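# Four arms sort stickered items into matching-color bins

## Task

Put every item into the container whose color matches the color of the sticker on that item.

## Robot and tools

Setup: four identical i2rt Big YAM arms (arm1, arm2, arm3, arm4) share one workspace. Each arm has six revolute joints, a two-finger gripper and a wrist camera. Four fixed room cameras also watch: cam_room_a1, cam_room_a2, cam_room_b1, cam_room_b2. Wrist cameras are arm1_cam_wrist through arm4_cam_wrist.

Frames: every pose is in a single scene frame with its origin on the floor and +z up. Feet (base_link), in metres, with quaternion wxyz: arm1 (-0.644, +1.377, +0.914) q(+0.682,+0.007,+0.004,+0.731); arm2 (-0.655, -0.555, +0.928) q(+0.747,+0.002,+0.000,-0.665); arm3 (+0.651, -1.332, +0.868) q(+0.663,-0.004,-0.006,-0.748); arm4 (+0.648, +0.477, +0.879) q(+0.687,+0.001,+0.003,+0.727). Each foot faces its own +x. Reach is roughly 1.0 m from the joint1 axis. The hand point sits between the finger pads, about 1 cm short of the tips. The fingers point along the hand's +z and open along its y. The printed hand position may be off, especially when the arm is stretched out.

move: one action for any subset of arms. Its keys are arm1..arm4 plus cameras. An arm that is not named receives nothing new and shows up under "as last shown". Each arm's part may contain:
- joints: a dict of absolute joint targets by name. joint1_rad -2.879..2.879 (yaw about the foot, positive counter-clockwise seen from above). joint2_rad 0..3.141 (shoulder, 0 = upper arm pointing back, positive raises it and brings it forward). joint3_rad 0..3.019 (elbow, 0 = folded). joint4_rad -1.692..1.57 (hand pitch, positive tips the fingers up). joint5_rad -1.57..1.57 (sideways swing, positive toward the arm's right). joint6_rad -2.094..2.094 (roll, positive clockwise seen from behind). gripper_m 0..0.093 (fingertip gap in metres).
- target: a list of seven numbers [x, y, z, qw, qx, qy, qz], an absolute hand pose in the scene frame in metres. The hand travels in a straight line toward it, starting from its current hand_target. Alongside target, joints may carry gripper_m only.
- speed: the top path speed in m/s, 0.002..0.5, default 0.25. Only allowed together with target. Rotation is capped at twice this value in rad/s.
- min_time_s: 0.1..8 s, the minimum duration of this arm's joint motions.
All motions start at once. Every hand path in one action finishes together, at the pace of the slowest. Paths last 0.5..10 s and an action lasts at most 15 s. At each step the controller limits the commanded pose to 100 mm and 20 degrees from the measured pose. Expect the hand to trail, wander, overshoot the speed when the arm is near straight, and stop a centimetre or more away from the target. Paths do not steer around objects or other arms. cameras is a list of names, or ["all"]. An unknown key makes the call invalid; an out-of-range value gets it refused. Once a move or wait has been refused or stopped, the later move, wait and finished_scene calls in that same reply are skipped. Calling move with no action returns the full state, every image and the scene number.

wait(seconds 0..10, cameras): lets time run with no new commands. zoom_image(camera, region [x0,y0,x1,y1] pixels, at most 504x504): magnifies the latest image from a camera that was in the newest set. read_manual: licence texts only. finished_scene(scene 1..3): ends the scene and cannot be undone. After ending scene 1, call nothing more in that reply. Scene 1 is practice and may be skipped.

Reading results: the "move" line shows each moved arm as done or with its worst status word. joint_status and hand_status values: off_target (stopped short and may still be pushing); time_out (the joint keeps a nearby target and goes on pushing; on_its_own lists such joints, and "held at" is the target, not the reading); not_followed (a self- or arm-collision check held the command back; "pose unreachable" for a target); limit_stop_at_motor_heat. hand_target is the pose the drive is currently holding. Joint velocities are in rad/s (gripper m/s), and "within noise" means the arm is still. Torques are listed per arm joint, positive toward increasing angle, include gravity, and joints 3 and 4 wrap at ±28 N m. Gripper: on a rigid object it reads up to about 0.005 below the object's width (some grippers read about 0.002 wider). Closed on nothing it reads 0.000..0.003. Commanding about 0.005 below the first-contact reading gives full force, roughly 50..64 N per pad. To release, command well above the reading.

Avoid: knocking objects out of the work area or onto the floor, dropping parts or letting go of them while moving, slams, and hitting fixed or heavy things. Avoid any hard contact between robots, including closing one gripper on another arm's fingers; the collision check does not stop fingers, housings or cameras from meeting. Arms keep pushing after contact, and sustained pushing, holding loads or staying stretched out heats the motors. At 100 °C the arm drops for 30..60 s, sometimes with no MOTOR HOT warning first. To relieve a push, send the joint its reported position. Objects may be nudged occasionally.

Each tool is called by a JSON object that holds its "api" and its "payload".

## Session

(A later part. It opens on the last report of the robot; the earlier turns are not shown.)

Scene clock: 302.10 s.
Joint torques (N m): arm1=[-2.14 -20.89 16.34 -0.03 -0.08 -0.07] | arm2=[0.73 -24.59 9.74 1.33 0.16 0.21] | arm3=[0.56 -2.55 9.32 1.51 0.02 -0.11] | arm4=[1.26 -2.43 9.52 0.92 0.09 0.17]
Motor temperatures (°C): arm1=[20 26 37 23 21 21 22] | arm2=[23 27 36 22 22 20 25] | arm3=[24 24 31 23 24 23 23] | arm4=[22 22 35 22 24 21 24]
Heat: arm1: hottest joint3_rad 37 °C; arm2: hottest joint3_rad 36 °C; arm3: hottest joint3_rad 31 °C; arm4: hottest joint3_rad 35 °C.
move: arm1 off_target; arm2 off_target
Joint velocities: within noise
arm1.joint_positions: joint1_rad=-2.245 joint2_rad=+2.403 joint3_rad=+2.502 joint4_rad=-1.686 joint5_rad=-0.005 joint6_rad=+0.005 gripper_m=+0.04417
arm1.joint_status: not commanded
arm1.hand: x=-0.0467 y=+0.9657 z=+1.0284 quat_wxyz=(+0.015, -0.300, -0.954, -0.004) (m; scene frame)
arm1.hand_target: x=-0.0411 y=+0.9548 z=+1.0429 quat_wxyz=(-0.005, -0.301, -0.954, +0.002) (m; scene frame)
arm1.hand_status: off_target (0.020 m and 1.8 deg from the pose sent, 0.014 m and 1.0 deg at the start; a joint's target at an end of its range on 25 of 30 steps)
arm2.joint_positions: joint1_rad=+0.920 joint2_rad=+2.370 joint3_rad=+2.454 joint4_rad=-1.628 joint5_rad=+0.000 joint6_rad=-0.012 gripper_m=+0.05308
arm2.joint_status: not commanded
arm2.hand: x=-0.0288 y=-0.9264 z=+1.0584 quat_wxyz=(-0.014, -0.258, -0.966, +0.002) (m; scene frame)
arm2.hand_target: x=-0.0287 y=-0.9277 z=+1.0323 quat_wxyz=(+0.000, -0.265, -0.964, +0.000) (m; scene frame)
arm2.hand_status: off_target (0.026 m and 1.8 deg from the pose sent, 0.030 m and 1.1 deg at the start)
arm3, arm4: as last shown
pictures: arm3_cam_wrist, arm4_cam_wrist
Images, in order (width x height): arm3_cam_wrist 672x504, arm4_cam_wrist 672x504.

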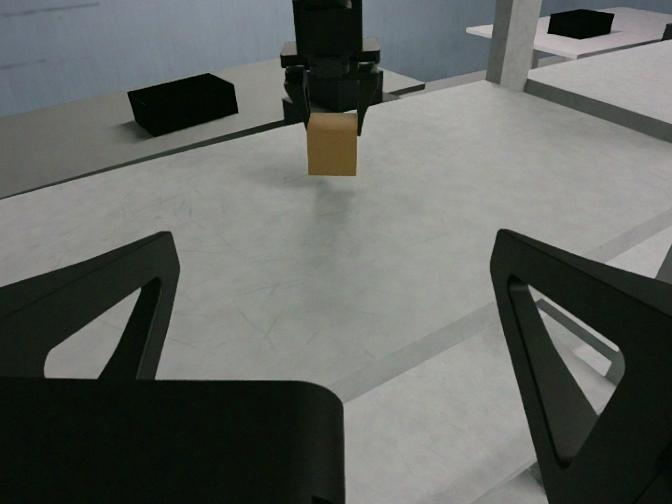

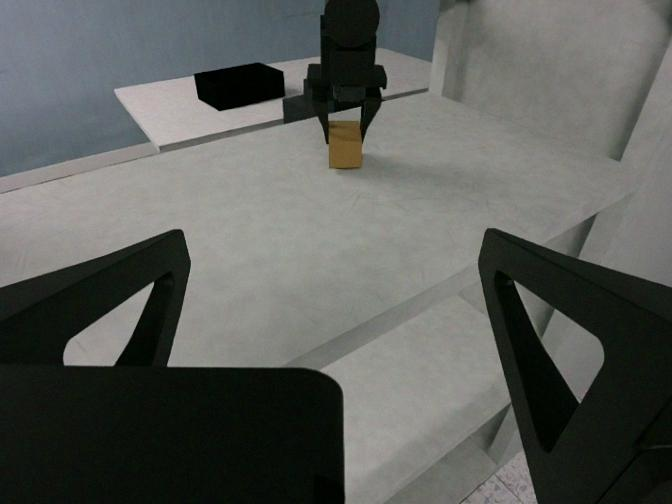

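{"api": "move", "payload": {"arm1": {"target":[-0.036,0.951,1.038,0,0.3007,0.9537,0],"speed":0.05}, "arm2": {"target":[-0.028,-0.928,1.022,0,0.2653,0.9642,0],"speed":0.05}, "cameras": ["arm3_cam_wrist","arm4_cam_wrist"]}}

{"api": "zoom_image", "payload": {"camera": "arm3_cam_wrist", "region": [270, 80, 400, 220]}}

{"api": "zoom_image", "payload": {"camera": "arm4_cam_wrist", "region": [290, 80, 420, 210]}}

Scene clock: 307.67 s.
Joint torques (N m): arm1=[-2.73 -20.42 16.01 0.01 -0.01 -0.02] | arm2=[0.67 -24.53 9.77 1.35 0.14 0.21] | arm3=[0.67 -2.49 9.35 1.52 0 -0.12] | arm4=[0.91 -2.37 9.62 1.07 0.07 0.17]
Motor temperatures (°C): arm1=[20 26 37 23 21 21 22] | arm2=[23 27 36 22 22 20 25] | arm3=[24 24 31 23 24 23 23] | arm4=[22 22 34 22 24 21 24]
Heat: arm1: hottest joint3_rad 37 °C; arm2: hottest joint3_rad 36 °C; arm3: hottest joint3_rad 31 °C; arm4: hottest joint3_rad 34 °C.
move: arm1 off_target; arm2 off_target
Joint velocities: within noise
arm1.joint_positions: joint1_rad=-2.245 joint2_rad=+2.422 joint3_rad=+2.528 joint4_rad=-1.686 joint5_rad=-0.005 joint6_rad=+0.005 gripper_m=+0.04417
arm1.joint_status: not commanded
arm1.hand: x=-0.0423 y=+0.9626 z=+1.0248 quat_wxyz=(+0.012, -0.300, -0.954, -0.003) (m; scene frame)
arm1.hand_target: x=-0.0371 y=+0.9517 z=+1.0379 quat_wxyz=(-0.007, -0.301, -0.954, +0.003) (m; scene frame)
arm1.hand_status: off_target (0.019 m and 1.4 deg from the pose sent, 0.020 m and 1.8 deg at the start; a joint's target at an end of its range on 25 of 29 steps)
arm2.joint_positions: joint1_rad=+0.920 joint2_rad=+2.370 joint3_rad=+2.426 joint4_rad=-1.600 joint5_rad=+0.000 joint6_rad=-0.012 gripper_m=+0.05308
arm2.joint_status: not commanded
arm2.hand: x=-0.0284 y=-0.9266 z=+1.0475 quat_wxyz=(-0.013, -0.258, -0.966, +0.002) (m; scene frame)
arm2.hand_target: x=-0.0287 y=-0.9277 z=+1.0223 quat_wxyz=(+0.000, -0.265, -0.964, +0.000) (m; scene frame)
arm2.hand_status: off_target (0.026 m and 1.7 deg from the pose sent, 0.036 m and 1.8 deg at the start)
arm3, arm4: as last shown
pictures: arm3_cam_wrist, arm4_cam_wrist
Images, in order (width x height): arm3_cam_wrist 672x504, arm4_cam_wrist 672x504.

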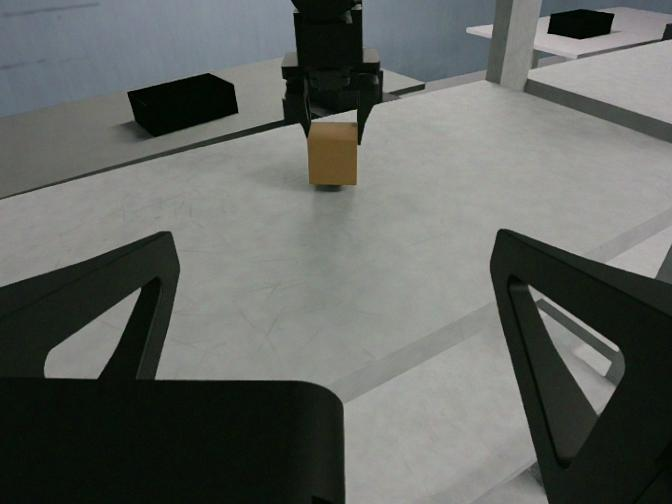

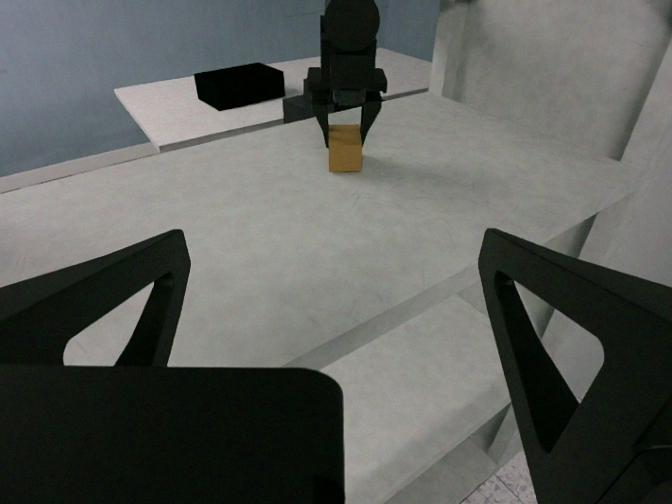

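Scaled by 3.600.

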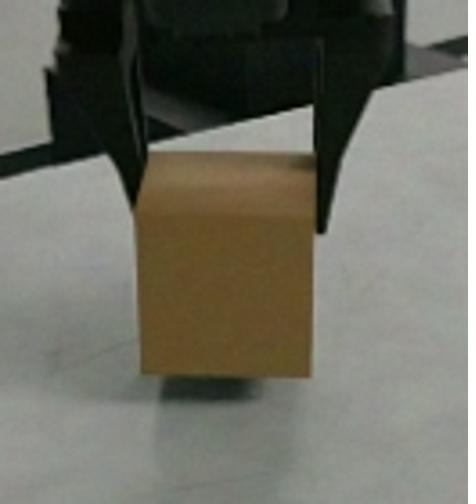

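Scaled by 3.877.

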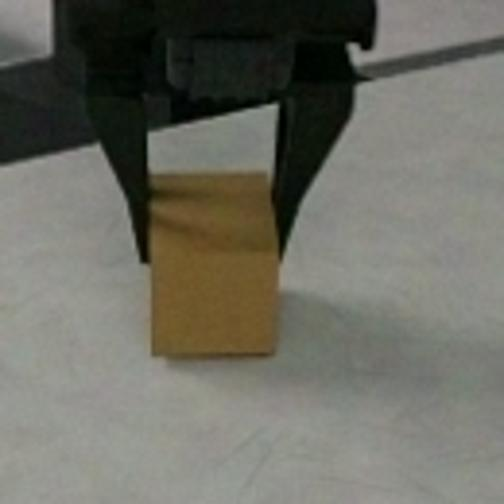

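{"api": "move", "payload": {"arm1": {"target":[-0.036,0.951,1.028,0,0.3007,0.9537,0],"speed":0.05}, "arm2": {"target":[-0.028,-0.928,1.01,0,0.2653,0.9642,0],"speed":0.05}, "cameras": ["arm3_cam_wrist","arm4_cam_wrist"]}}

{"api": "zoom_image", "payload": {"camera": "arm3_cam_wrist", "region": [270, 80, 400, 220]}}

{"api": "zoom_image", "payload": {"camera": "arm4_cam_wrist", "region": [290, 80, 420, 210]}}

Scene clock: 312.47 s.
Joint torques (N m): arm1=[-2.2 -20.25 15.97 0.05 -0.04 -0.03] | arm2=[0.67 -24.41 9.83 1.31 0.15 0.21] | arm3=[0.62 -2.49 9.31 1.52 0.01 -0.11] | arm4=[0.97 -2.26 9.37 1.03 0.11 0.17]
Motor temperatures (°C): arm1=[20 26 38 23 21 21 22] | arm2=[23 28 35 22 22 20 25] | arm3=[24 24 31 23 24 23 23] | arm4=[22 22 34 22 24 21 24]
Heat: arm1: hottest joint3_rad 38 °C; arm2: hottest joint3_rad 35 °C; arm3: hottest joint3_rad 31 °C; arm4: hottest joint3_rad 34 °C.
move: arm1 off_target; arm2 off_target
Joint velocities: within noise
arm1.joint_positions: joint1_rad=-2.245 joint2_rad=+2.432 joint3_rad=+2.535 joint4_rad=-1.688 joint5_rad=-0.005 joint6_rad=+0.005 gripper_m=+0.04417
arm1.joint_status: not commanded
arm1.hand: x=-0.0416 y=+0.9621 z=+1.0205 quat_wxyz=(+0.014, -0.300, -0.954, -0.003) (m; scene frame)
arm1.hand_target: x=-0.0367 y=+0.9515 z=+1.0281 quat_wxyz=(-0.001, -0.301, -0.954, +0.001) (m; scene frame)
arm1.hand_status: off_target (0.015 m and 1.6 deg from the pose sent, 0.014 m and 1.4 deg at the start; a joint's target at an end of its range on 17 of 33 steps)
arm2.joint_positions: joint1_rad=+0.920 joint2_rad=+2.370 joint3_rad=+2.394 joint4_rad=-1.569 joint5_rad=+0.000 joint6_rad=-0.012 gripper_m=+0.05308
arm2.joint_status: not commanded
arm2.hand: x=-0.0280 y=-0.9268 z=+1.0354 quat_wxyz=(-0.013, -0.258, -0.966, +0.002) (m; scene frame)
arm2.hand_target: x=-0.0287 y=-0.9276 z=+1.0102 quat_wxyz=(+0.000, -0.265, -0.964, +0.000) (m; scene frame)
arm2.hand_status: off_target (0.025 m and 1.7 deg from the pose sent, 0.038 m and 1.8 deg at the start)
arm3, arm4: as last shown
pictures: arm3_cam_wrist, arm4_cam_wrist
Images, in order (width x height): arm3_cam_wrist 672x504, arm4_cam_wrist 672x504.

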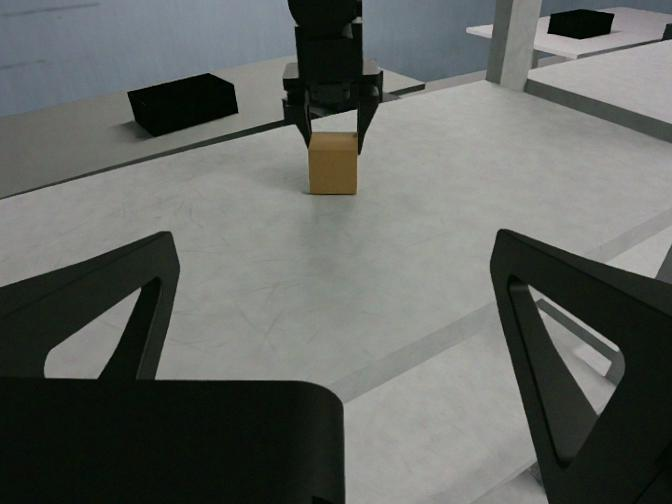

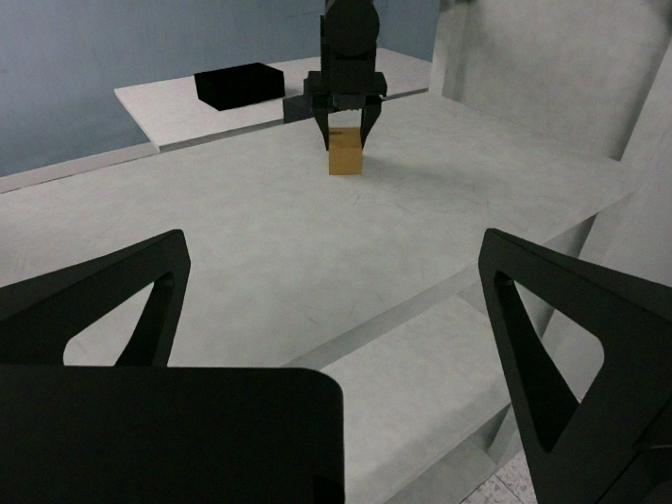

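Scaled by 3.600.

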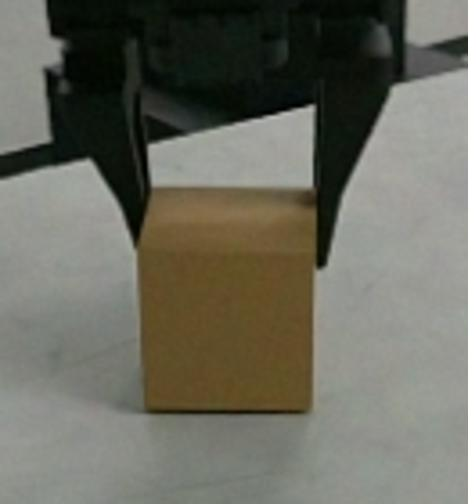

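Scaled by 3.877.

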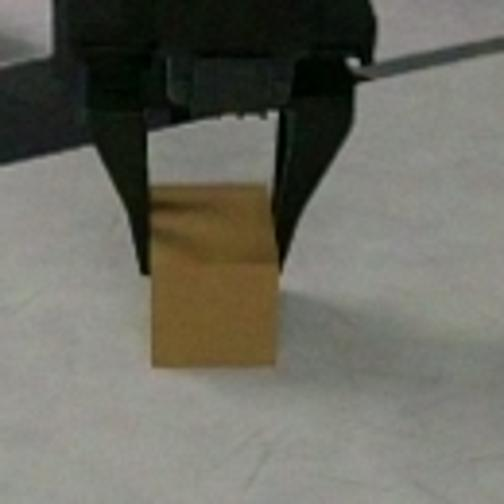

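{"api": "move", "payload": {"arm1": {"target":[-0.036,0.951,1.018,0,0.3007,0.9537,0],"speed":0.05}, "arm2": {"target":[-0.028,-0.928,1.004,0,0.2653,0.9642,0],"speed":0.05}, "cameras": ["arm3_cam_wrist","arm4_cam_wrist"]}}

{"api": "zoom_image", "payload": {"camera": "arm4_cam_wrist", "region": [290, 80, 420, 210]}}

Scene clock: 318.50 s.
Joint torques (N m): arm1=[-2.43 -20.25 13.14 0.73 -0.03 -0.06] | arm2=[0.67 -24.53 9.02 1.55 0.15 0.21] | arm3=[0.5 -2.43 9.32 1.51 0 -0.11] | arm4=[1.03 -2.26 9.61 0.96 0.09 0.18]
Motor temperatures (°C): arm1=[20 26 39 23 21 21 22] | arm2=[23 28 35 22 22 20 25] | arm3=[24 24 31 23 24 23 23] | arm4=[22 22 34 22 24 21 24]
Heat: arm1: hottest joint3_rad 39 °C; arm2: hottest joint3_rad 35 °C; arm3: hottest joint3_rad 31 °C; arm4: hottest joint3_rad 34 °C.
move: arm1 off_target; arm2 off_target
Joint velocities: within noise
arm1.joint_positions: joint1_rad=-2.245 joint2_rad=+2.432 joint3_rad=+2.535 joint4_rad=-1.682 joint5_rad=-0.005 joint6_rad=+0.005 gripper_m=+0.04417
arm1.joint_status: not commanded
arm1.hand: x=-0.0404 y=+0.9613 z=+1.0204 quat_wxyz=(+0.011, -0.300, -0.954, -0.002) (m; scene frame)
arm1.hand_target: x=-0.0364 y=+0.9513 z=+1.0181 quat_wxyz=(+0.000, -0.301, -0.954, +0.000) (m; scene frame)
arm1.hand_status: off_target (0.011 m and 1.3 deg from the pose sent, 0.013 m and 1.6 deg at the start)
arm2.joint_positions: joint1_rad=+0.920 joint2_rad=+2.370 joint3_rad=+2.389 joint4_rad=-1.560 joint5_rad=+0.000 joint6_rad=-0.012 gripper_m=+0.05308
arm2.joint_status: not commanded
arm2.hand: x=-0.0271 y=-0.9273 z=+1.0334 quat_wxyz=(-0.015, -0.258, -0.966, +0.002) (m; scene frame)
arm2.hand_target: x=-0.0288 y=-0.9276 z=+1.0044 quat_wxyz=(+0.000, -0.265, -0.964, +0.000) (m; scene frame)
arm2.hand_status: off_target (0.029 m and 1.9 deg from the pose sent, 0.032 m and 1.8 deg at the start)
arm3, arm4: as last shown
pictures: arm3_cam_wrist, arm4_cam_wrist
Images, in order (width x height): arm3_cam_wrist 672x504, arm4_cam_wrist 672x504.

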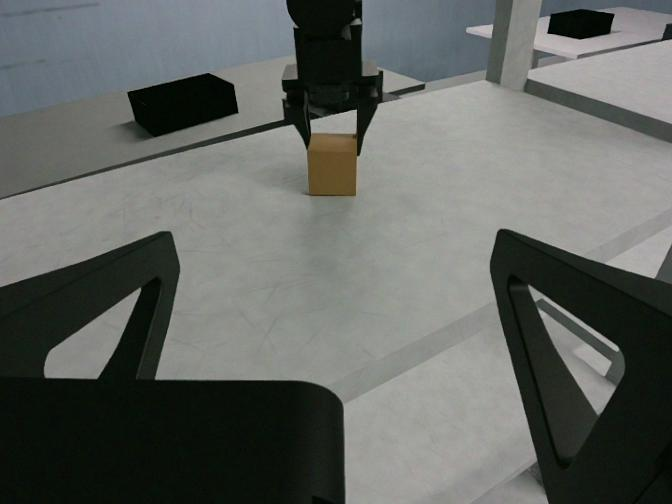

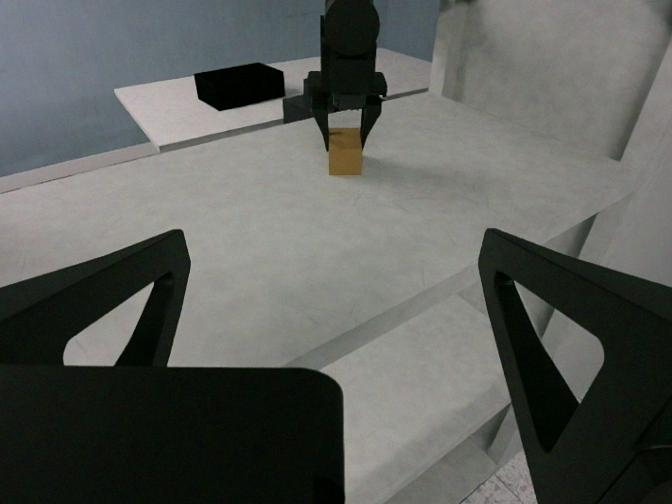

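Scaled by 3.877.

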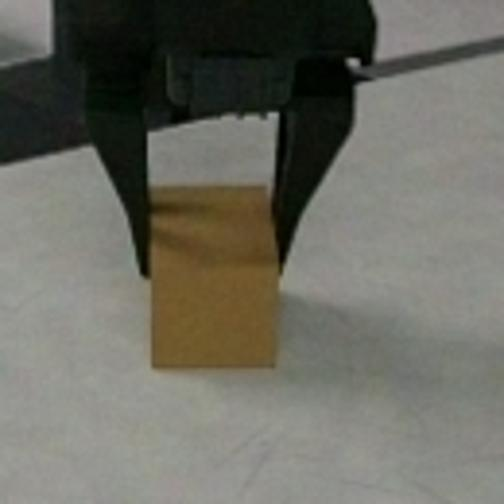

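{"api": "move", "payload": {"arm1": {"target":[-0.0364,0.951,1.024,0,0.3007,0.9537,0],"speed":0.05}, "arm2": {"target":[-0.028,-0.928,1.013,0,0.2653,0.9642,0],"speed":0.05}}}

{"api": "move", "payload": {"arm1": {"joints":{"gripper_m":0.078}}, "arm2": {"joints":{"gripper_m":0.086}}}}

{"api": "move", "payload": {"arm1": {"target":[-0.04,0.954,1.1,0,0.3007,0.9537,0],"speed":0.12}, "arm2": {"target":[-0.03,-0.927,1.1,0,0.2653,0.9642,0],"speed":0.12}, "cameras": ["arm1_cam_wrist","arm2_cam_wrist","arm3_cam_wrist","arm4_cam_wrist"]}}

Scene clock: 328.80 s.
Joint torques (N m): arm1=[-2.9 -20.6 14.76 0.24 -0.05 -0.05] | arm2=[0.85 -24.47 11.07 0.62 0.15 0.21] | arm3=[0.67 -2.49 9.33 1.48 0.01 -0.11] | arm4=[0.56 -2.78 9.52 1.01 0.1 0.14]
Motor temperatures (°C): arm1=[20 27 39 23 21 21 22] | arm2=[23 28 34 22 22 20 25] | arm3=[24 24 31 23 24 23 23] | arm4=[22 22 34 22 24 21 24]
Heat: arm1: hottest joint3_rad 39 °C; arm2: hottest joint3_rad 34 °C; arm3: hottest joint3_rad 31 °C; arm4: hottest joint3_rad 34 °C.
move: arm1 off_target; arm2 off_target
Joint velocities: within noise
arm1.joint_positions: joint1_rad=-2.245 joint2_rad=+2.432 joint3_rad=+2.535 joint4_rad=-1.681 joint5_rad=-0.005 joint6_rad=+0.005 gripper_m=+0.04417
arm1.joint_status: not commanded
arm1.hand: x=-0.0402 y=+0.9611 z=+1.0204 quat_wxyz=(+0.011, -0.300, -0.954, -0.002) (m; scene frame)
arm1.hand_target: x=-0.0369 y=+0.9513 z=+1.0241 quat_wxyz=(-0.001, -0.301, -0.954, +0.000) (m; scene frame)
arm1.hand_status: off_target (0.011 m and 1.2 deg from the pose sent, 0.012 m and 1.3 deg at the start)
arm2.joint_positions: joint1_rad=+0.920 joint2_rad=+2.370 joint3_rad=+2.388 joint4_rad=-1.559 joint5_rad=+0.000 joint6_rad=-0.012 gripper_m=+0.05308
arm2.joint_status: not commanded
arm2.hand: x=-0.0272 y=-0.9273 z=+1.0330 quat_wxyz=(-0.015, -0.258, -0.966, +0.002) (m; scene frame)
arm2.hand_target: x=-0.0284 y=-0.9278 z=+1.0132 quat_wxyz=(+0.000, -0.265, -0.964, +0.000) (m; scene frame)
arm2.hand_status: off_target (0.020 m and 1.9 deg from the pose sent, 0.021 m and 1.9 deg at the start)
arm3.joint_positions: joint1_rad=-1.960 joint2_rad=+0.656 joint3_rad=+0.411 joint4_rad=+0.254 joint5_rad=+0.000 joint6_rad=+0.006 gripper_m=+0.09400
arm3.joint_status: not commanded
arm3.hand: x=+0.3176 y=-1.1405 z=+1.1894 quat_wxyz=(+0.172, -0.682, +0.184, +0.686) (m; scene frame)
arm3.hand_target: x=+0.3211 y=-1.1381 z=+1.1848 quat_wxyz=(+0.177, -0.685, +0.186, +0.682) (m; scene frame)
arm3.hand_status: not commanded
arm4: as last shown
pictures: none

Scene clock: 329.33 s.
Joint torques (N m): arm1=[-2.49 -20.6 14.65 0.18 -0.03 -0.04] | arm2=[0.79 -24.47 11.08 0.66 0.15 0.2] | arm3=[0.5 -2.43 9.35 1.48 0.02 -0.11] | arm4=[0.97 -2.55 9.55 1.06 0.09 0.15]
Motor temperatures (°C): arm1=[20 27 39 23 21 21 22] | arm2=[23 28 34 22 22 20 25] | arm3=[24 24 31 23 24 23 23] | arm4=[22 22 34 22 24 21 24]
Heat: arm1: hottest joint3_rad 39 °C; arm2: hottest joint3_rad 34 °C; arm3: hottest joint3_rad 31 °C; arm4: hottest joint3_rad 34 °C.
move: arm1 done; arm2 done
Joint velocities: within noise
arm1.joint_positions: joint1_rad=-2.245 joint2_rad=+2.432 joint3_rad=+2.535 joint4_rad=-1.681 joint5_rad=-0.005 joint6_rad=+0.004 gripper_m=+0.07796
arm1.joint_status: all done
arm1.hand: x=-0.0402 y=+0.9611 z=+1.0204 quat_wxyz=(+0.011, -0.300, -0.954, -0.002) (m; scene frame)
arm1.hand_target: x=-0.0369 y=+0.9513 z=+1.0241 quat_wxyz=(-0.001, -0.301, -0.954, +0.000) (m; scene frame)
arm1.hand_status: not commanded
arm2.joint_positions: joint1_rad=+0.920 joint2_rad=+2.370 joint3_rad=+2.388 joint4_rad=-1.559 joint5_rad=+0.000 joint6_rad=-0.011 gripper_m=+0.08593
arm2.joint_status: all done
arm2.hand: x=-0.0272 y=-0.9273 z=+1.0327 quat_wxyz=(-0.015, -0.258, -0.966, +0.002) (m; scene frame)
arm2.hand_target: x=-0.0284 y=-0.9279 z=+1.0131 quat_wxyz=(+0.000, -0.265, -0.964, +0.000) (m; scene frame)
arm2.hand_status: not commanded
arm3: as last shown
arm4.joint_positions: joint1_rad=+0.889 joint2_rad=+0.657 joint3_rad=+0.402 joint4_rad=+0.259 joint5_rad=+0.000 joint6_rad=-0.012 gripper_m=+0.09399
arm4.joint_status: not commanded
arm4.hand: x=+0.3407 y=+0.7021 z=+1.2001 quat_wxyz=(-0.221, +0.671, -0.215, -0.674) (m; scene frame)
arm4.hand_target: x=+0.3414 y=+0.7009 z=+1.2000 quat_wxyz=(-0.216, +0.672, -0.219, -0.674) (m; scene frame)
arm4.hand_status: not commanded
pictures: none

Scene clock: 330.73 s.
Joint torques (N m): arm1=[-3.25 -22.07 14.12 0.1 -0.04 -0.07] | arm2=[0.79 -28.57 14.68 0.2 0.12 0.2] | arm3=[0.5 -2.55 9.33 1.52 0.02 -0.12] | arm4=[0.97 -2.55 9.55 1.02 0.06 0.17]
Motor temperatures (°C): arm1=[20 27 39 23 21 21 22] | arm2=[23 29 34 22 22 20 25] | arm3=[24 24 31 23 24 23 23] | arm4=[22 22 34 22 24 21 24]
Heat: arm1: hottest joint3_rad 39 °C; arm2: hottest joint3_rad 34 °C; arm3: hottest joint3_rad 31 °C; arm4: hottest joint3_rad 34 °C.
move: arm1 off_target; arm2 off_target
Joint velocities: within noise
arm1.joint_positions: joint1_rad=-2.245 joint2_rad=+2.357 joint3_rad=+2.535 joint4_rad=-1.686 joint5_rad=-0.005 joint6_rad=+0.004 gripper_m=+0.07796
arm1.joint_status: not commanded
arm1.hand: x=-0.0411 y=+0.9623 z=+1.0739 quat_wxyz=(-0.023, -0.300, -0.954, +0.008) (m; scene frame)
arm1.hand_target: x=-0.0412 y=+0.9550 z=+1.0995 quat_wxyz=(-0.045, -0.300, -0.953, +0.014) (m; scene frame)
arm1.hand_status: off_target (0.027 m and 2.8 deg from the pose sent, 0.080 m and 1.2 deg at the start; a joint's target at an end of its range on 40 of 42 steps)
arm2.joint_positions: joint1_rad=+0.920 joint2_rad=+2.359 joint3_rad=+2.464 joint4_rad=-1.670 joint5_rad=+0.000 joint6_rad=-0.011 gripper_m=+0.08593
arm2.joint_status: not commanded
arm2.hand: x=-0.0362 y=-0.9222 z=+1.0694 quat_wxyz=(-0.003, -0.258, -0.966, -0.001) (m; scene frame)
arm2.hand_target: x=-0.0315 y=-0.9262 z=+1.0996 quat_wxyz=(-0.028, -0.265, -0.964, +0.008) (m; scene frame)
arm2.hand_status: off_target (0.032 m and 0.9 deg from the pose sent, 0.067 m and 1.9 deg at the start; a joint's target at an end of its range on 29 of 42 steps)
arm3, arm4: as last shown
pictures: arm1_cam_wrist, arm2_cam_wrist, arm3_cam_wrist, arm4_cam_wrist
Images, in order (width x height): arm1_cam_wrist 672x504, arm2_cam_wrist 672x504, arm3_cam_wrist 672x504, arm4_cam_wrist 672x504.

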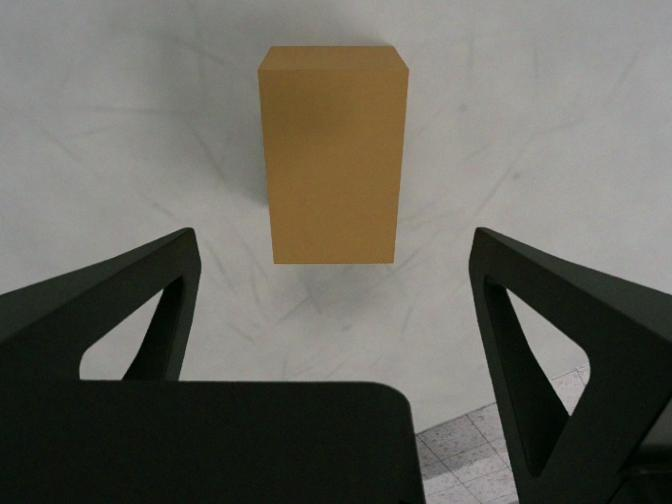

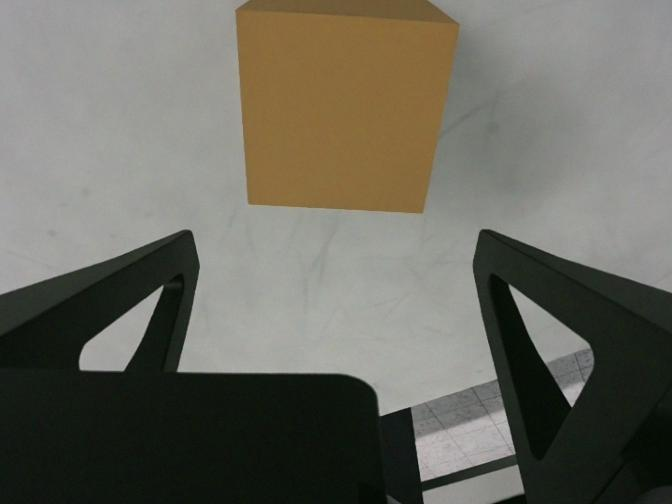

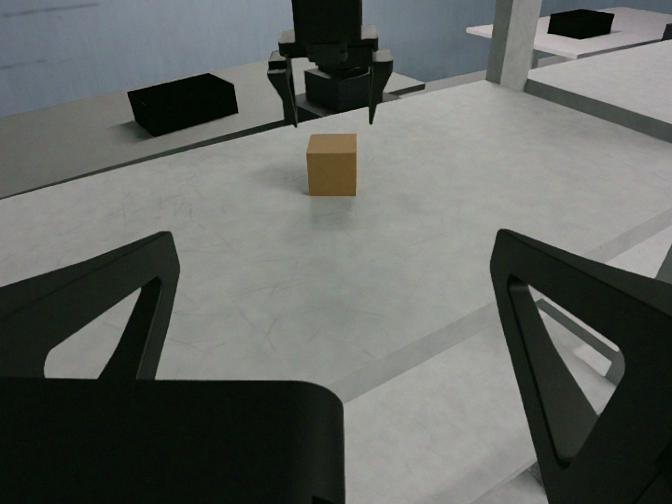

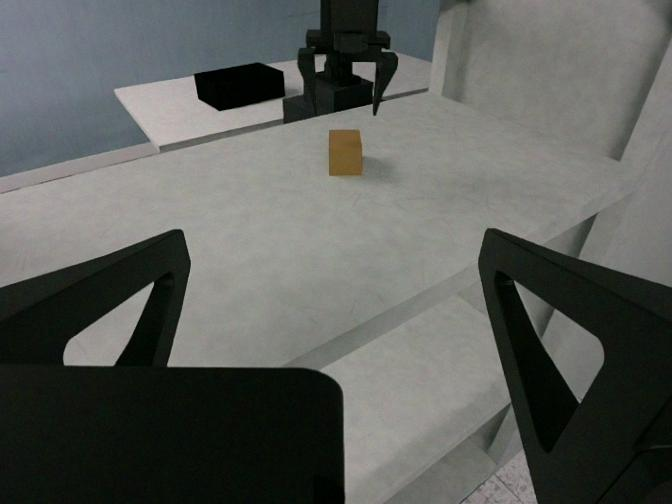

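{"api": "move", "payload": {"arm1": {"target":[-0.43,1.234,1.16,0,0.3007,0.9537,0],"speed":0.25}, "arm2": {"target":[-0.43,-0.69,1.16,0,0.2653,0.9642,0],"speed":0.25}, "arm3": {"target":[0.04,-0.985,1.125,-0.0699,0.9299,-0.2440,-0.2666],"speed":0.25}, "arm4": {"target":[0.02,0.943,1.105,-0.1014,0.8984,-0.2945,-0.3094],"speed":0.25}, "cameras": ["arm3_cam_wrist","arm4_cam_wrist"]}}

Scene clock: 353.50 s.
Joint torques (N m): arm1=[-1.08 -1.26 10.65 0.14 -0.07 0.1] | arm2=[0.91 -5.83 9.62 0.34 0.14 0.21] | arm3=[1.79 -20.54 14.41 0.64 0.12 -0.11] | arm4=[0.21 -22.48 13.34 0.53 0.21 0.09]
Motor temperatures (°C): arm1=[20 27 39 23 21 21 22] | arm2=[23 31 37 22 22 20 24] | arm3=[24 24 32 23 24 23 23] | arm4=[22 22 35 22 24 21 24]
Heat: arm1: hottest joint3_rad 39 °C; arm2: hottest joint3_rad 37 °C; arm3: hottest joint3_rad 32 °C; arm4: hottest joint3_rad 35 °C.
move: arm1 done; arm2 done; arm3 off_target; arm4 off_target
Joint velocities: within noise
arm1.joint_positions: joint1_rad=-2.245 joint2_rad=+0.977 joint3_rad=+1.020 joint4_rad=-1.585 joint5_rad=-0.005 joint6_rad=+0.004 gripper_m=+0.07796
arm1.joint_status: not commanded
arm1.hand: x=-0.4300 y=+1.2321 z=+1.1612 quat_wxyz=(-0.007, -0.300, -0.954, +0.003) (m; scene frame)
arm1.hand_target: x=-0.4299 y=+1.2340 z=+1.1600 quat_wxyz=(+0.000, -0.301, -0.954, +0.000) (m; scene frame)
arm1.hand_status: done (0.002 m and 0.8 deg from the pose sent, 0.482 m and 2.8 deg at the start)
arm2.joint_positions: joint1_rad=+0.920 joint2_rad=+1.011 joint3_rad=+1.008 joint4_rad=-1.538 joint5_rad=+0.000 joint6_rad=-0.010 gripper_m=+0.08593
arm2.joint_status: not commanded
arm2.hand: x=-0.4254 y=-0.6926 z=+1.1668 quat_wxyz=(-0.015, -0.259, -0.966, +0.003) (m; scene frame)
arm2.hand_target: x=-0.4300 y=-0.6901 z=+1.1602 quat_wxyz=(+0.000, -0.265, -0.964, +0.000) (m; scene frame)
arm2.hand_status: done (0.009 m and 1.9 deg from the pose sent, 0.466 m and 0.9 deg at the start)
arm3.joint_positions: joint1_rad=-1.960 joint2_rad=+1.821 joint3_rad=+1.752 joint4_rad=-0.977 joint5_rad=+0.010 joint6_rad=+0.005 gripper_m=+0.09400
arm3.joint_status: not commanded
arm3.hand: x=+0.0522 y=-0.9913 z=+1.1017 quat_wxyz=(+0.063, -0.934, +0.249, +0.248) (m; scene frame)
arm3.hand_target: x=+0.0411 y=-0.9858 z=+1.1250 quat_wxyz=(+0.070, -0.930, +0.244, +0.267) (m; scene frame)
arm3.hand_status: off_target (0.027 m and 2.4 deg from the pose sent, 0.325 m and 58.1 deg at the start)
arm4.joint_positions: joint1_rad=+0.887 joint2_rad=+1.999 joint3_rad=+1.904 joint4_rad=-0.837 joint5_rad=+0.000 joint6_rad=-0.012 gripper_m=+0.09399
arm4.joint_status: not commanded
arm4.hand: x=+0.0266 y=+0.9297 z=+1.0916 quat_wxyz=(-0.096, +0.905, -0.288, -0.299) (m; scene frame)
arm4.hand_target: x=+0.0208 y=+0.9424 z=+1.1050 quat_wxyz=(-0.102, +0.898, -0.294, -0.310) (m; scene frame)
arm4.hand_status: off_target (0.020 m and 1.6 deg from the pose sent, 0.412 m and 52.4 deg at the start)
pictures: arm3_cam_wrist, arm4_cam_wrist
Images, in order (width x height): arm3_cam_wrist 672x504, arm4_cam_wrist 672x504.

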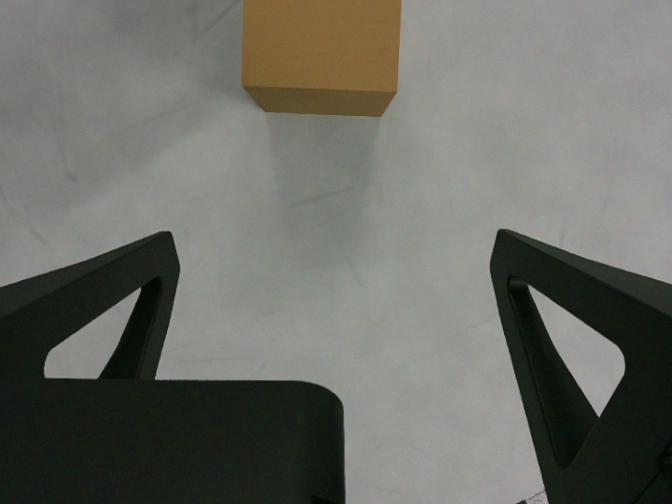

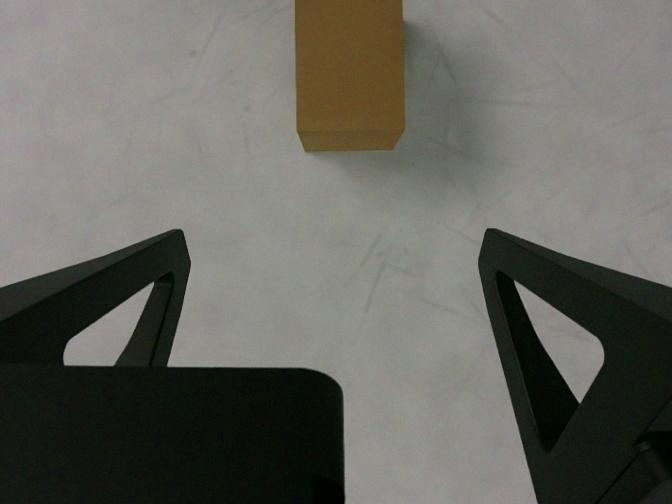

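{"api": "move", "payload": {"arm3": {"target":[-0.028,-0.952,1.063,-0.0699,0.9299,-0.2440,-0.2666],"speed":0.12}, "arm4": {"target":[-0.043,0.995,1.03,-0.1014,0.8984,-0.2945,-0.3094],"speed":0.12}, "cameras": ["arm3_cam_wrist","arm4_cam_wrist"]}}

Scene clock: 369.13 s.
Joint torques (N m): arm1=[-1.44 -1.55 10.63 0.21 -0.02 0.08] | arm2=[0.97 -5.77 9.62 0.31 0.14 0.21] | arm3=[1.96 -23.18 14.41 1.46 0.13 -0.08] | arm4=[0.44 -26.11 13.18 0.65 0.08 0.05]
Motor temperatures (°C): arm1=[20 27 38 23 21 21 22] | arm2=[23 29 35 22 22 20 24] | arm3=[24 25 33 23 24 23 23] | arm4=[22 24 40 22 24 21 24]
Heat: arm1: hottest joint3_rad 38 °C; arm2: hottest joint3_rad 35 °C; arm3: hottest joint3_rad 33 °C; arm4: hottest joint3_rad 40 °C.
move: arm3 off_target; arm4 off_target
Joint velocities: within noise
arm1, arm2: as last shown
arm3.joint_positions: joint1_rad=-1.960 joint2_rad=+2.046 joint3_rad=+1.948 joint4_rad=-0.958 joint5_rad=+0.012 joint6_rad=+0.005 gripper_m=+0.09400
arm3.joint_status: not commanded
arm3.hand: x=-0.0093 y=-0.9572 z=+1.0447 quat_wxyz=(+0.063, -0.935, +0.250, +0.243) (m; scene frame)
arm3.hand_target: x=-0.0266 y=-0.9530 z=+1.0633 quat_wxyz=(+0.070, -0.930, +0.244, +0.267) (m; scene frame)
arm3.hand_status: off_target (0.027 m and 3.0 deg from the pose sent, 0.097 m and 2.4 deg at the start)
arm4.joint_positions: joint1_rad=+0.880 joint2_rad=+2.286 joint3_rad=+2.212 joint4_rad=-0.848 joint5_rad=+0.000 joint6_rad=-0.012 gripper_m=+0.09399
arm4.joint_status: not commanded
arm4.hand: x=-0.0378 y=+0.9831 z=+1.0266 quat_wxyz=(-0.099, +0.902, -0.291, -0.304) (m; scene frame)
arm4.hand_target: x=-0.0422 y=+0.9946 z=+1.0300 quat_wxyz=(-0.102, +0.898, -0.294, -0.310) (m; scene frame)
arm4.hand_status: off_target (0.013 m and 0.9 deg from the pose sent, 0.114 m and 1.6 deg at the start)
pictures: arm3_cam_wrist, arm4_cam_wrist
Images, in order (width x height): arm3_cam_wrist 672x504, arm4_cam_wrist 672x504.

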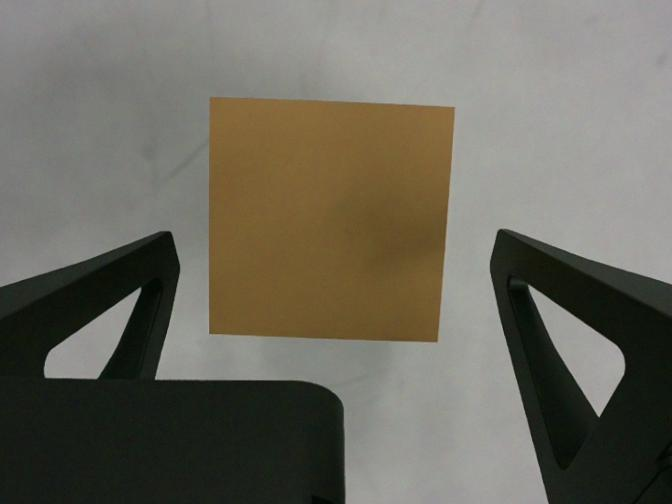

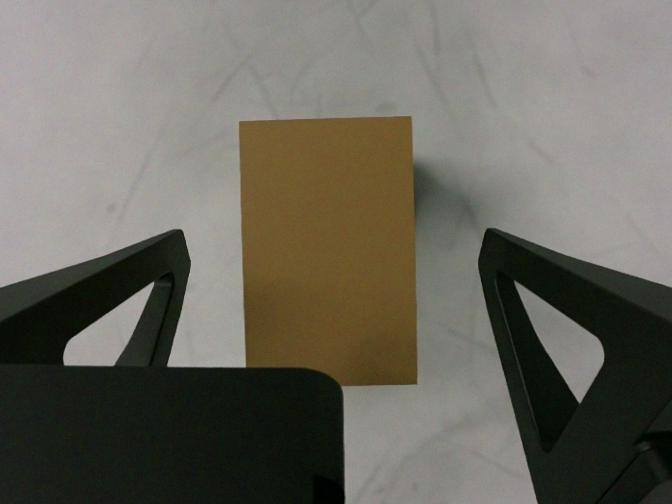

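{"api": "move", "payload": {"arm3": {"target":[-0.038,-0.948,1.06,-0.0699,0.9299,-0.2440,-0.2666],"speed":0.08}, "arm4": {"target":[-0.044,0.995,1.021,-0.1014,0.8984,-0.2945,-0.3094],"speed":0.08}}}

{"api": "move", "payload": {"arm3": {"joints":{"gripper_m":0.042}}, "arm4": {"joints":{"gripper_m":0.033}}}}

{"api": "move", "payload": {"arm3": {"target":[-0.03,-0.95,1.12,-0.0699,0.9299,-0.2440,-0.2666],"speed":0.12}, "arm4": {"target":[-0.035,0.99,1.1,-0.1014,0.8984,-0.2945,-0.3094],"speed":0.12}, "cameras": ["arm3_cam_wrist","arm4_cam_wrist"]}}

Scene clock: 376.30 s.
Joint torques (N m): arm1=[-1.03 -1.67 10.5 0.21 -0.04 0.14] | arm2=[0.91 -5.77 9.65 0.34 0.14 0.21] | arm3=[2.08 -23.36 14.38 0.83 0.13 -0.06] | arm4=[0.09 -25.47 12.37 1.11 0.06 0.06]
Motor temperatures (°C): arm1=[20 26 38 23 21 21 22] | arm2=[23 29 34 22 22 20 24] | arm3=[24 25 34 23 24 23 23] | arm4=[22 25 42 22 24 21 24]
Heat: arm1: hottest joint3_rad 38 °C; arm2: hottest joint3_rad 34 °C; arm3: hottest joint3_rad 34 °C; arm4: hottest joint3_rad 42 °C.
move: arm3 off_target; arm4 off_target
Joint velocities: within noise
arm1, arm2: as last shown
arm3.joint_positions: joint1_rad=-1.960 joint2_rad=+2.077 joint3_rad=+1.999 joint4_rad=-0.958 joint5_rad=+0.013 joint6_rad=+0.005 gripper_m=+0.09400
arm3.joint_status: not commanded
arm3.hand: x=-0.0218 y=-0.9499 z=+1.0470 quat_wxyz=(+0.066, -0.933, +0.249, +0.252) (m; scene frame)
arm3.hand_target: x=-0.0370 y=-0.9487 z=+1.0599 quat_wxyz=(+0.070, -0.930, +0.244, +0.267) (m; scene frame)
arm3.hand_status: off_target (0.021 m and 1.9 deg from the pose sent, 0.034 m and 3.0 deg at the start)
arm4.joint_positions: joint1_rad=+0.880 joint2_rad=+2.286 joint3_rad=+2.212 joint4_rad=-0.848 joint5_rad=+0.000 joint6_rad=-0.012 gripper_m=+0.09399
arm4.joint_status: not commanded
arm4.hand: x=-0.0378 y=+0.9831 z=+1.0266 quat_wxyz=(-0.099, +0.902, -0.291, -0.304) (m; scene frame)
arm4.hand_target: x=-0.0431 y=+0.9946 z=+1.0210 quat_wxyz=(-0.102, +0.898, -0.294, -0.310) (m; scene frame)
arm4.hand_status: off_target (0.015 m and 0.9 deg from the pose sent, 0.015 m and 0.9 deg at the start)
pictures: none

Scene clock: 376.93 s.
Joint torques (N m): arm1=[-1.26 -1.38 10.62 0.12 0 0.13] | arm2=[0.85 -5.77 9.65 0.32 0.14 0.22] | arm3=[2.14 -23.36 14.39 0.81 0.11 -0.06] | arm4=[0.44 -25.76 12.27 1.21 0.07 0.09]
Motor temperatures (°C): arm1=[20 26 38 23 21 21 22] | arm2=[23 28 34 22 22 20 24] | arm3=[24 25 34 23 24 23 23] | arm4=[22 25 42 22 24 21 24]
Heat: arm1: hottest joint3_rad 38 °C; arm2: hottest joint3_rad 34 °C; arm3: hottest joint3_rad 34 °C; arm4: hottest joint3_rad 42 °C.
move: arm3 off_target; arm4 off_target
Joint velocities: within noise
arm1, arm2: as last shown
arm3.joint_positions: joint1_rad=-1.960 joint2_rad=+2.077 joint3_rad=+1.999 joint4_rad=-0.958 joint5_rad=+0.014 joint6_rad=+0.005 gripper_m=+0.05336
arm3.joint_status: gripper_m off_target (ended at +0.05340, target +0.04200)
arm3.hand: x=-0.0218 y=-0.9498 z=+1.0470 quat_wxyz=(+0.066, -0.933, +0.249, +0.252) (m; scene frame)
arm3.hand_target: x=-0.0370 y=-0.9487 z=+1.0599 quat_wxyz=(+0.070, -0.930, +0.244, +0.267) (m; scene frame)
arm3.hand_status: not commanded
arm4.joint_positions: joint1_rad=+0.880 joint2_rad=+2.286 joint3_rad=+2.212 joint4_rad=-0.848 joint5_rad=+0.000 joint6_rad=-0.012 gripper_m=+0.04470
arm4.joint_status: gripper_m off_target (ended at +0.04472, target +0.03300)
arm4.hand: x=-0.0378 y=+0.9831 z=+1.0266 quat_wxyz=(-0.099, +0.902, -0.291, -0.304) (m; scene frame)
arm4.hand_target: x=-0.0431 y=+0.9946 z=+1.0210 quat_wxyz=(-0.102, +0.898, -0.295, -0.310) (m; scene frame)
arm4.hand_status: not commanded
pictures: none

Scene clock: 378.30 s.
Joint torques (N m): arm1=[-1.44 -1.9 10.58 0.14 -0.05 0.08] | arm2=[0.91 -5.83 9.65 0.34 0.14 0.21] | arm3=[1.96 -25.64 14.58 0.72 0.07 -0.09] | arm4=[0.56 -28.69 13.33 0.58 0.04 0.07]
Motor temperatures (°C): arm1=[20 26 38 23 21 21 22] | arm2=[23 28 34 22 22 20 24] | arm3=[24 25 34 23 24 23 23] | arm4=[22 26 42 22 24 21 25]
Heat: arm1: hottest joint3_rad 38 °C; arm2: hottest joint3_rad 34 °C; arm3: hottest joint3_rad 34 °C; arm4: hottest joint3_rad 42 °C.
move: arm3 off_target; arm4 off_target
Joint velocities: within noise
arm1, arm2: as last shown
arm3.joint_positions: joint1_rad=-1.960 joint2_rad=+2.077 joint3_rad=+2.113 joint4_rad=-1.097 joint5_rad=+0.014 joint6_rad=+0.005 gripper_m=+0.05336
arm3.joint_status: not commanded
arm3.hand: x=-0.0179 y=-0.9515 z=+1.0873 quat_wxyz=(+0.063, -0.936, +0.250, +0.240) (m; scene frame)
arm3.hand_target: x=-0.0285 y=-0.9510 z=+1.1200 quat_wxyz=(+0.070, -0.930, +0.244, +0.267) (m; scene frame)
arm3.hand_status: off_target (0.035 m and 3.3 deg from the pose sent, 0.073 m and 1.9 deg at the start)
arm4.joint_positions: joint1_rad=+0.880 joint2_rad=+2.286 joint3_rad=+2.334 joint4_rad=-1.007 joint5_rad=+0.000 joint6_rad=-0.012 gripper_m=+0.04470
arm4.joint_status: not commanded
arm4.hand: x=-0.0321 y=+0.9792 z=+1.0677 quat_wxyz=(-0.094, +0.907, -0.292, -0.287) (m; scene frame)
arm4.hand_target: x=-0.0336 y=+0.9891 z=+1.0999 quat_wxyz=(-0.102, +0.898, -0.294, -0.310) (m; scene frame)
arm4.hand_status: off_target (0.034 m and 2.9 deg from the pose sent, 0.074 m and 0.9 deg at the start)
pictures: arm3_cam_wrist, arm4_cam_wrist
Images, in order (width x height): arm3_cam_wrist 672x504, arm4_cam_wrist 672x504.

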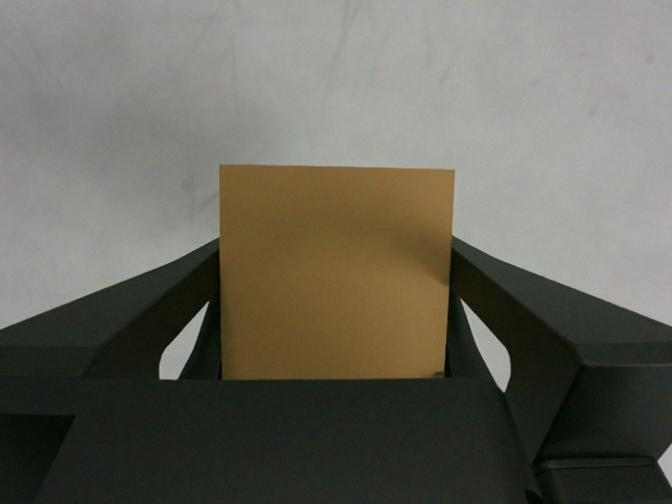

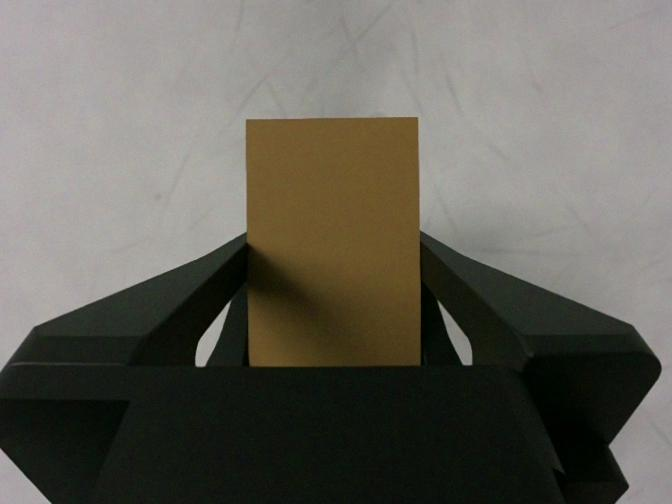

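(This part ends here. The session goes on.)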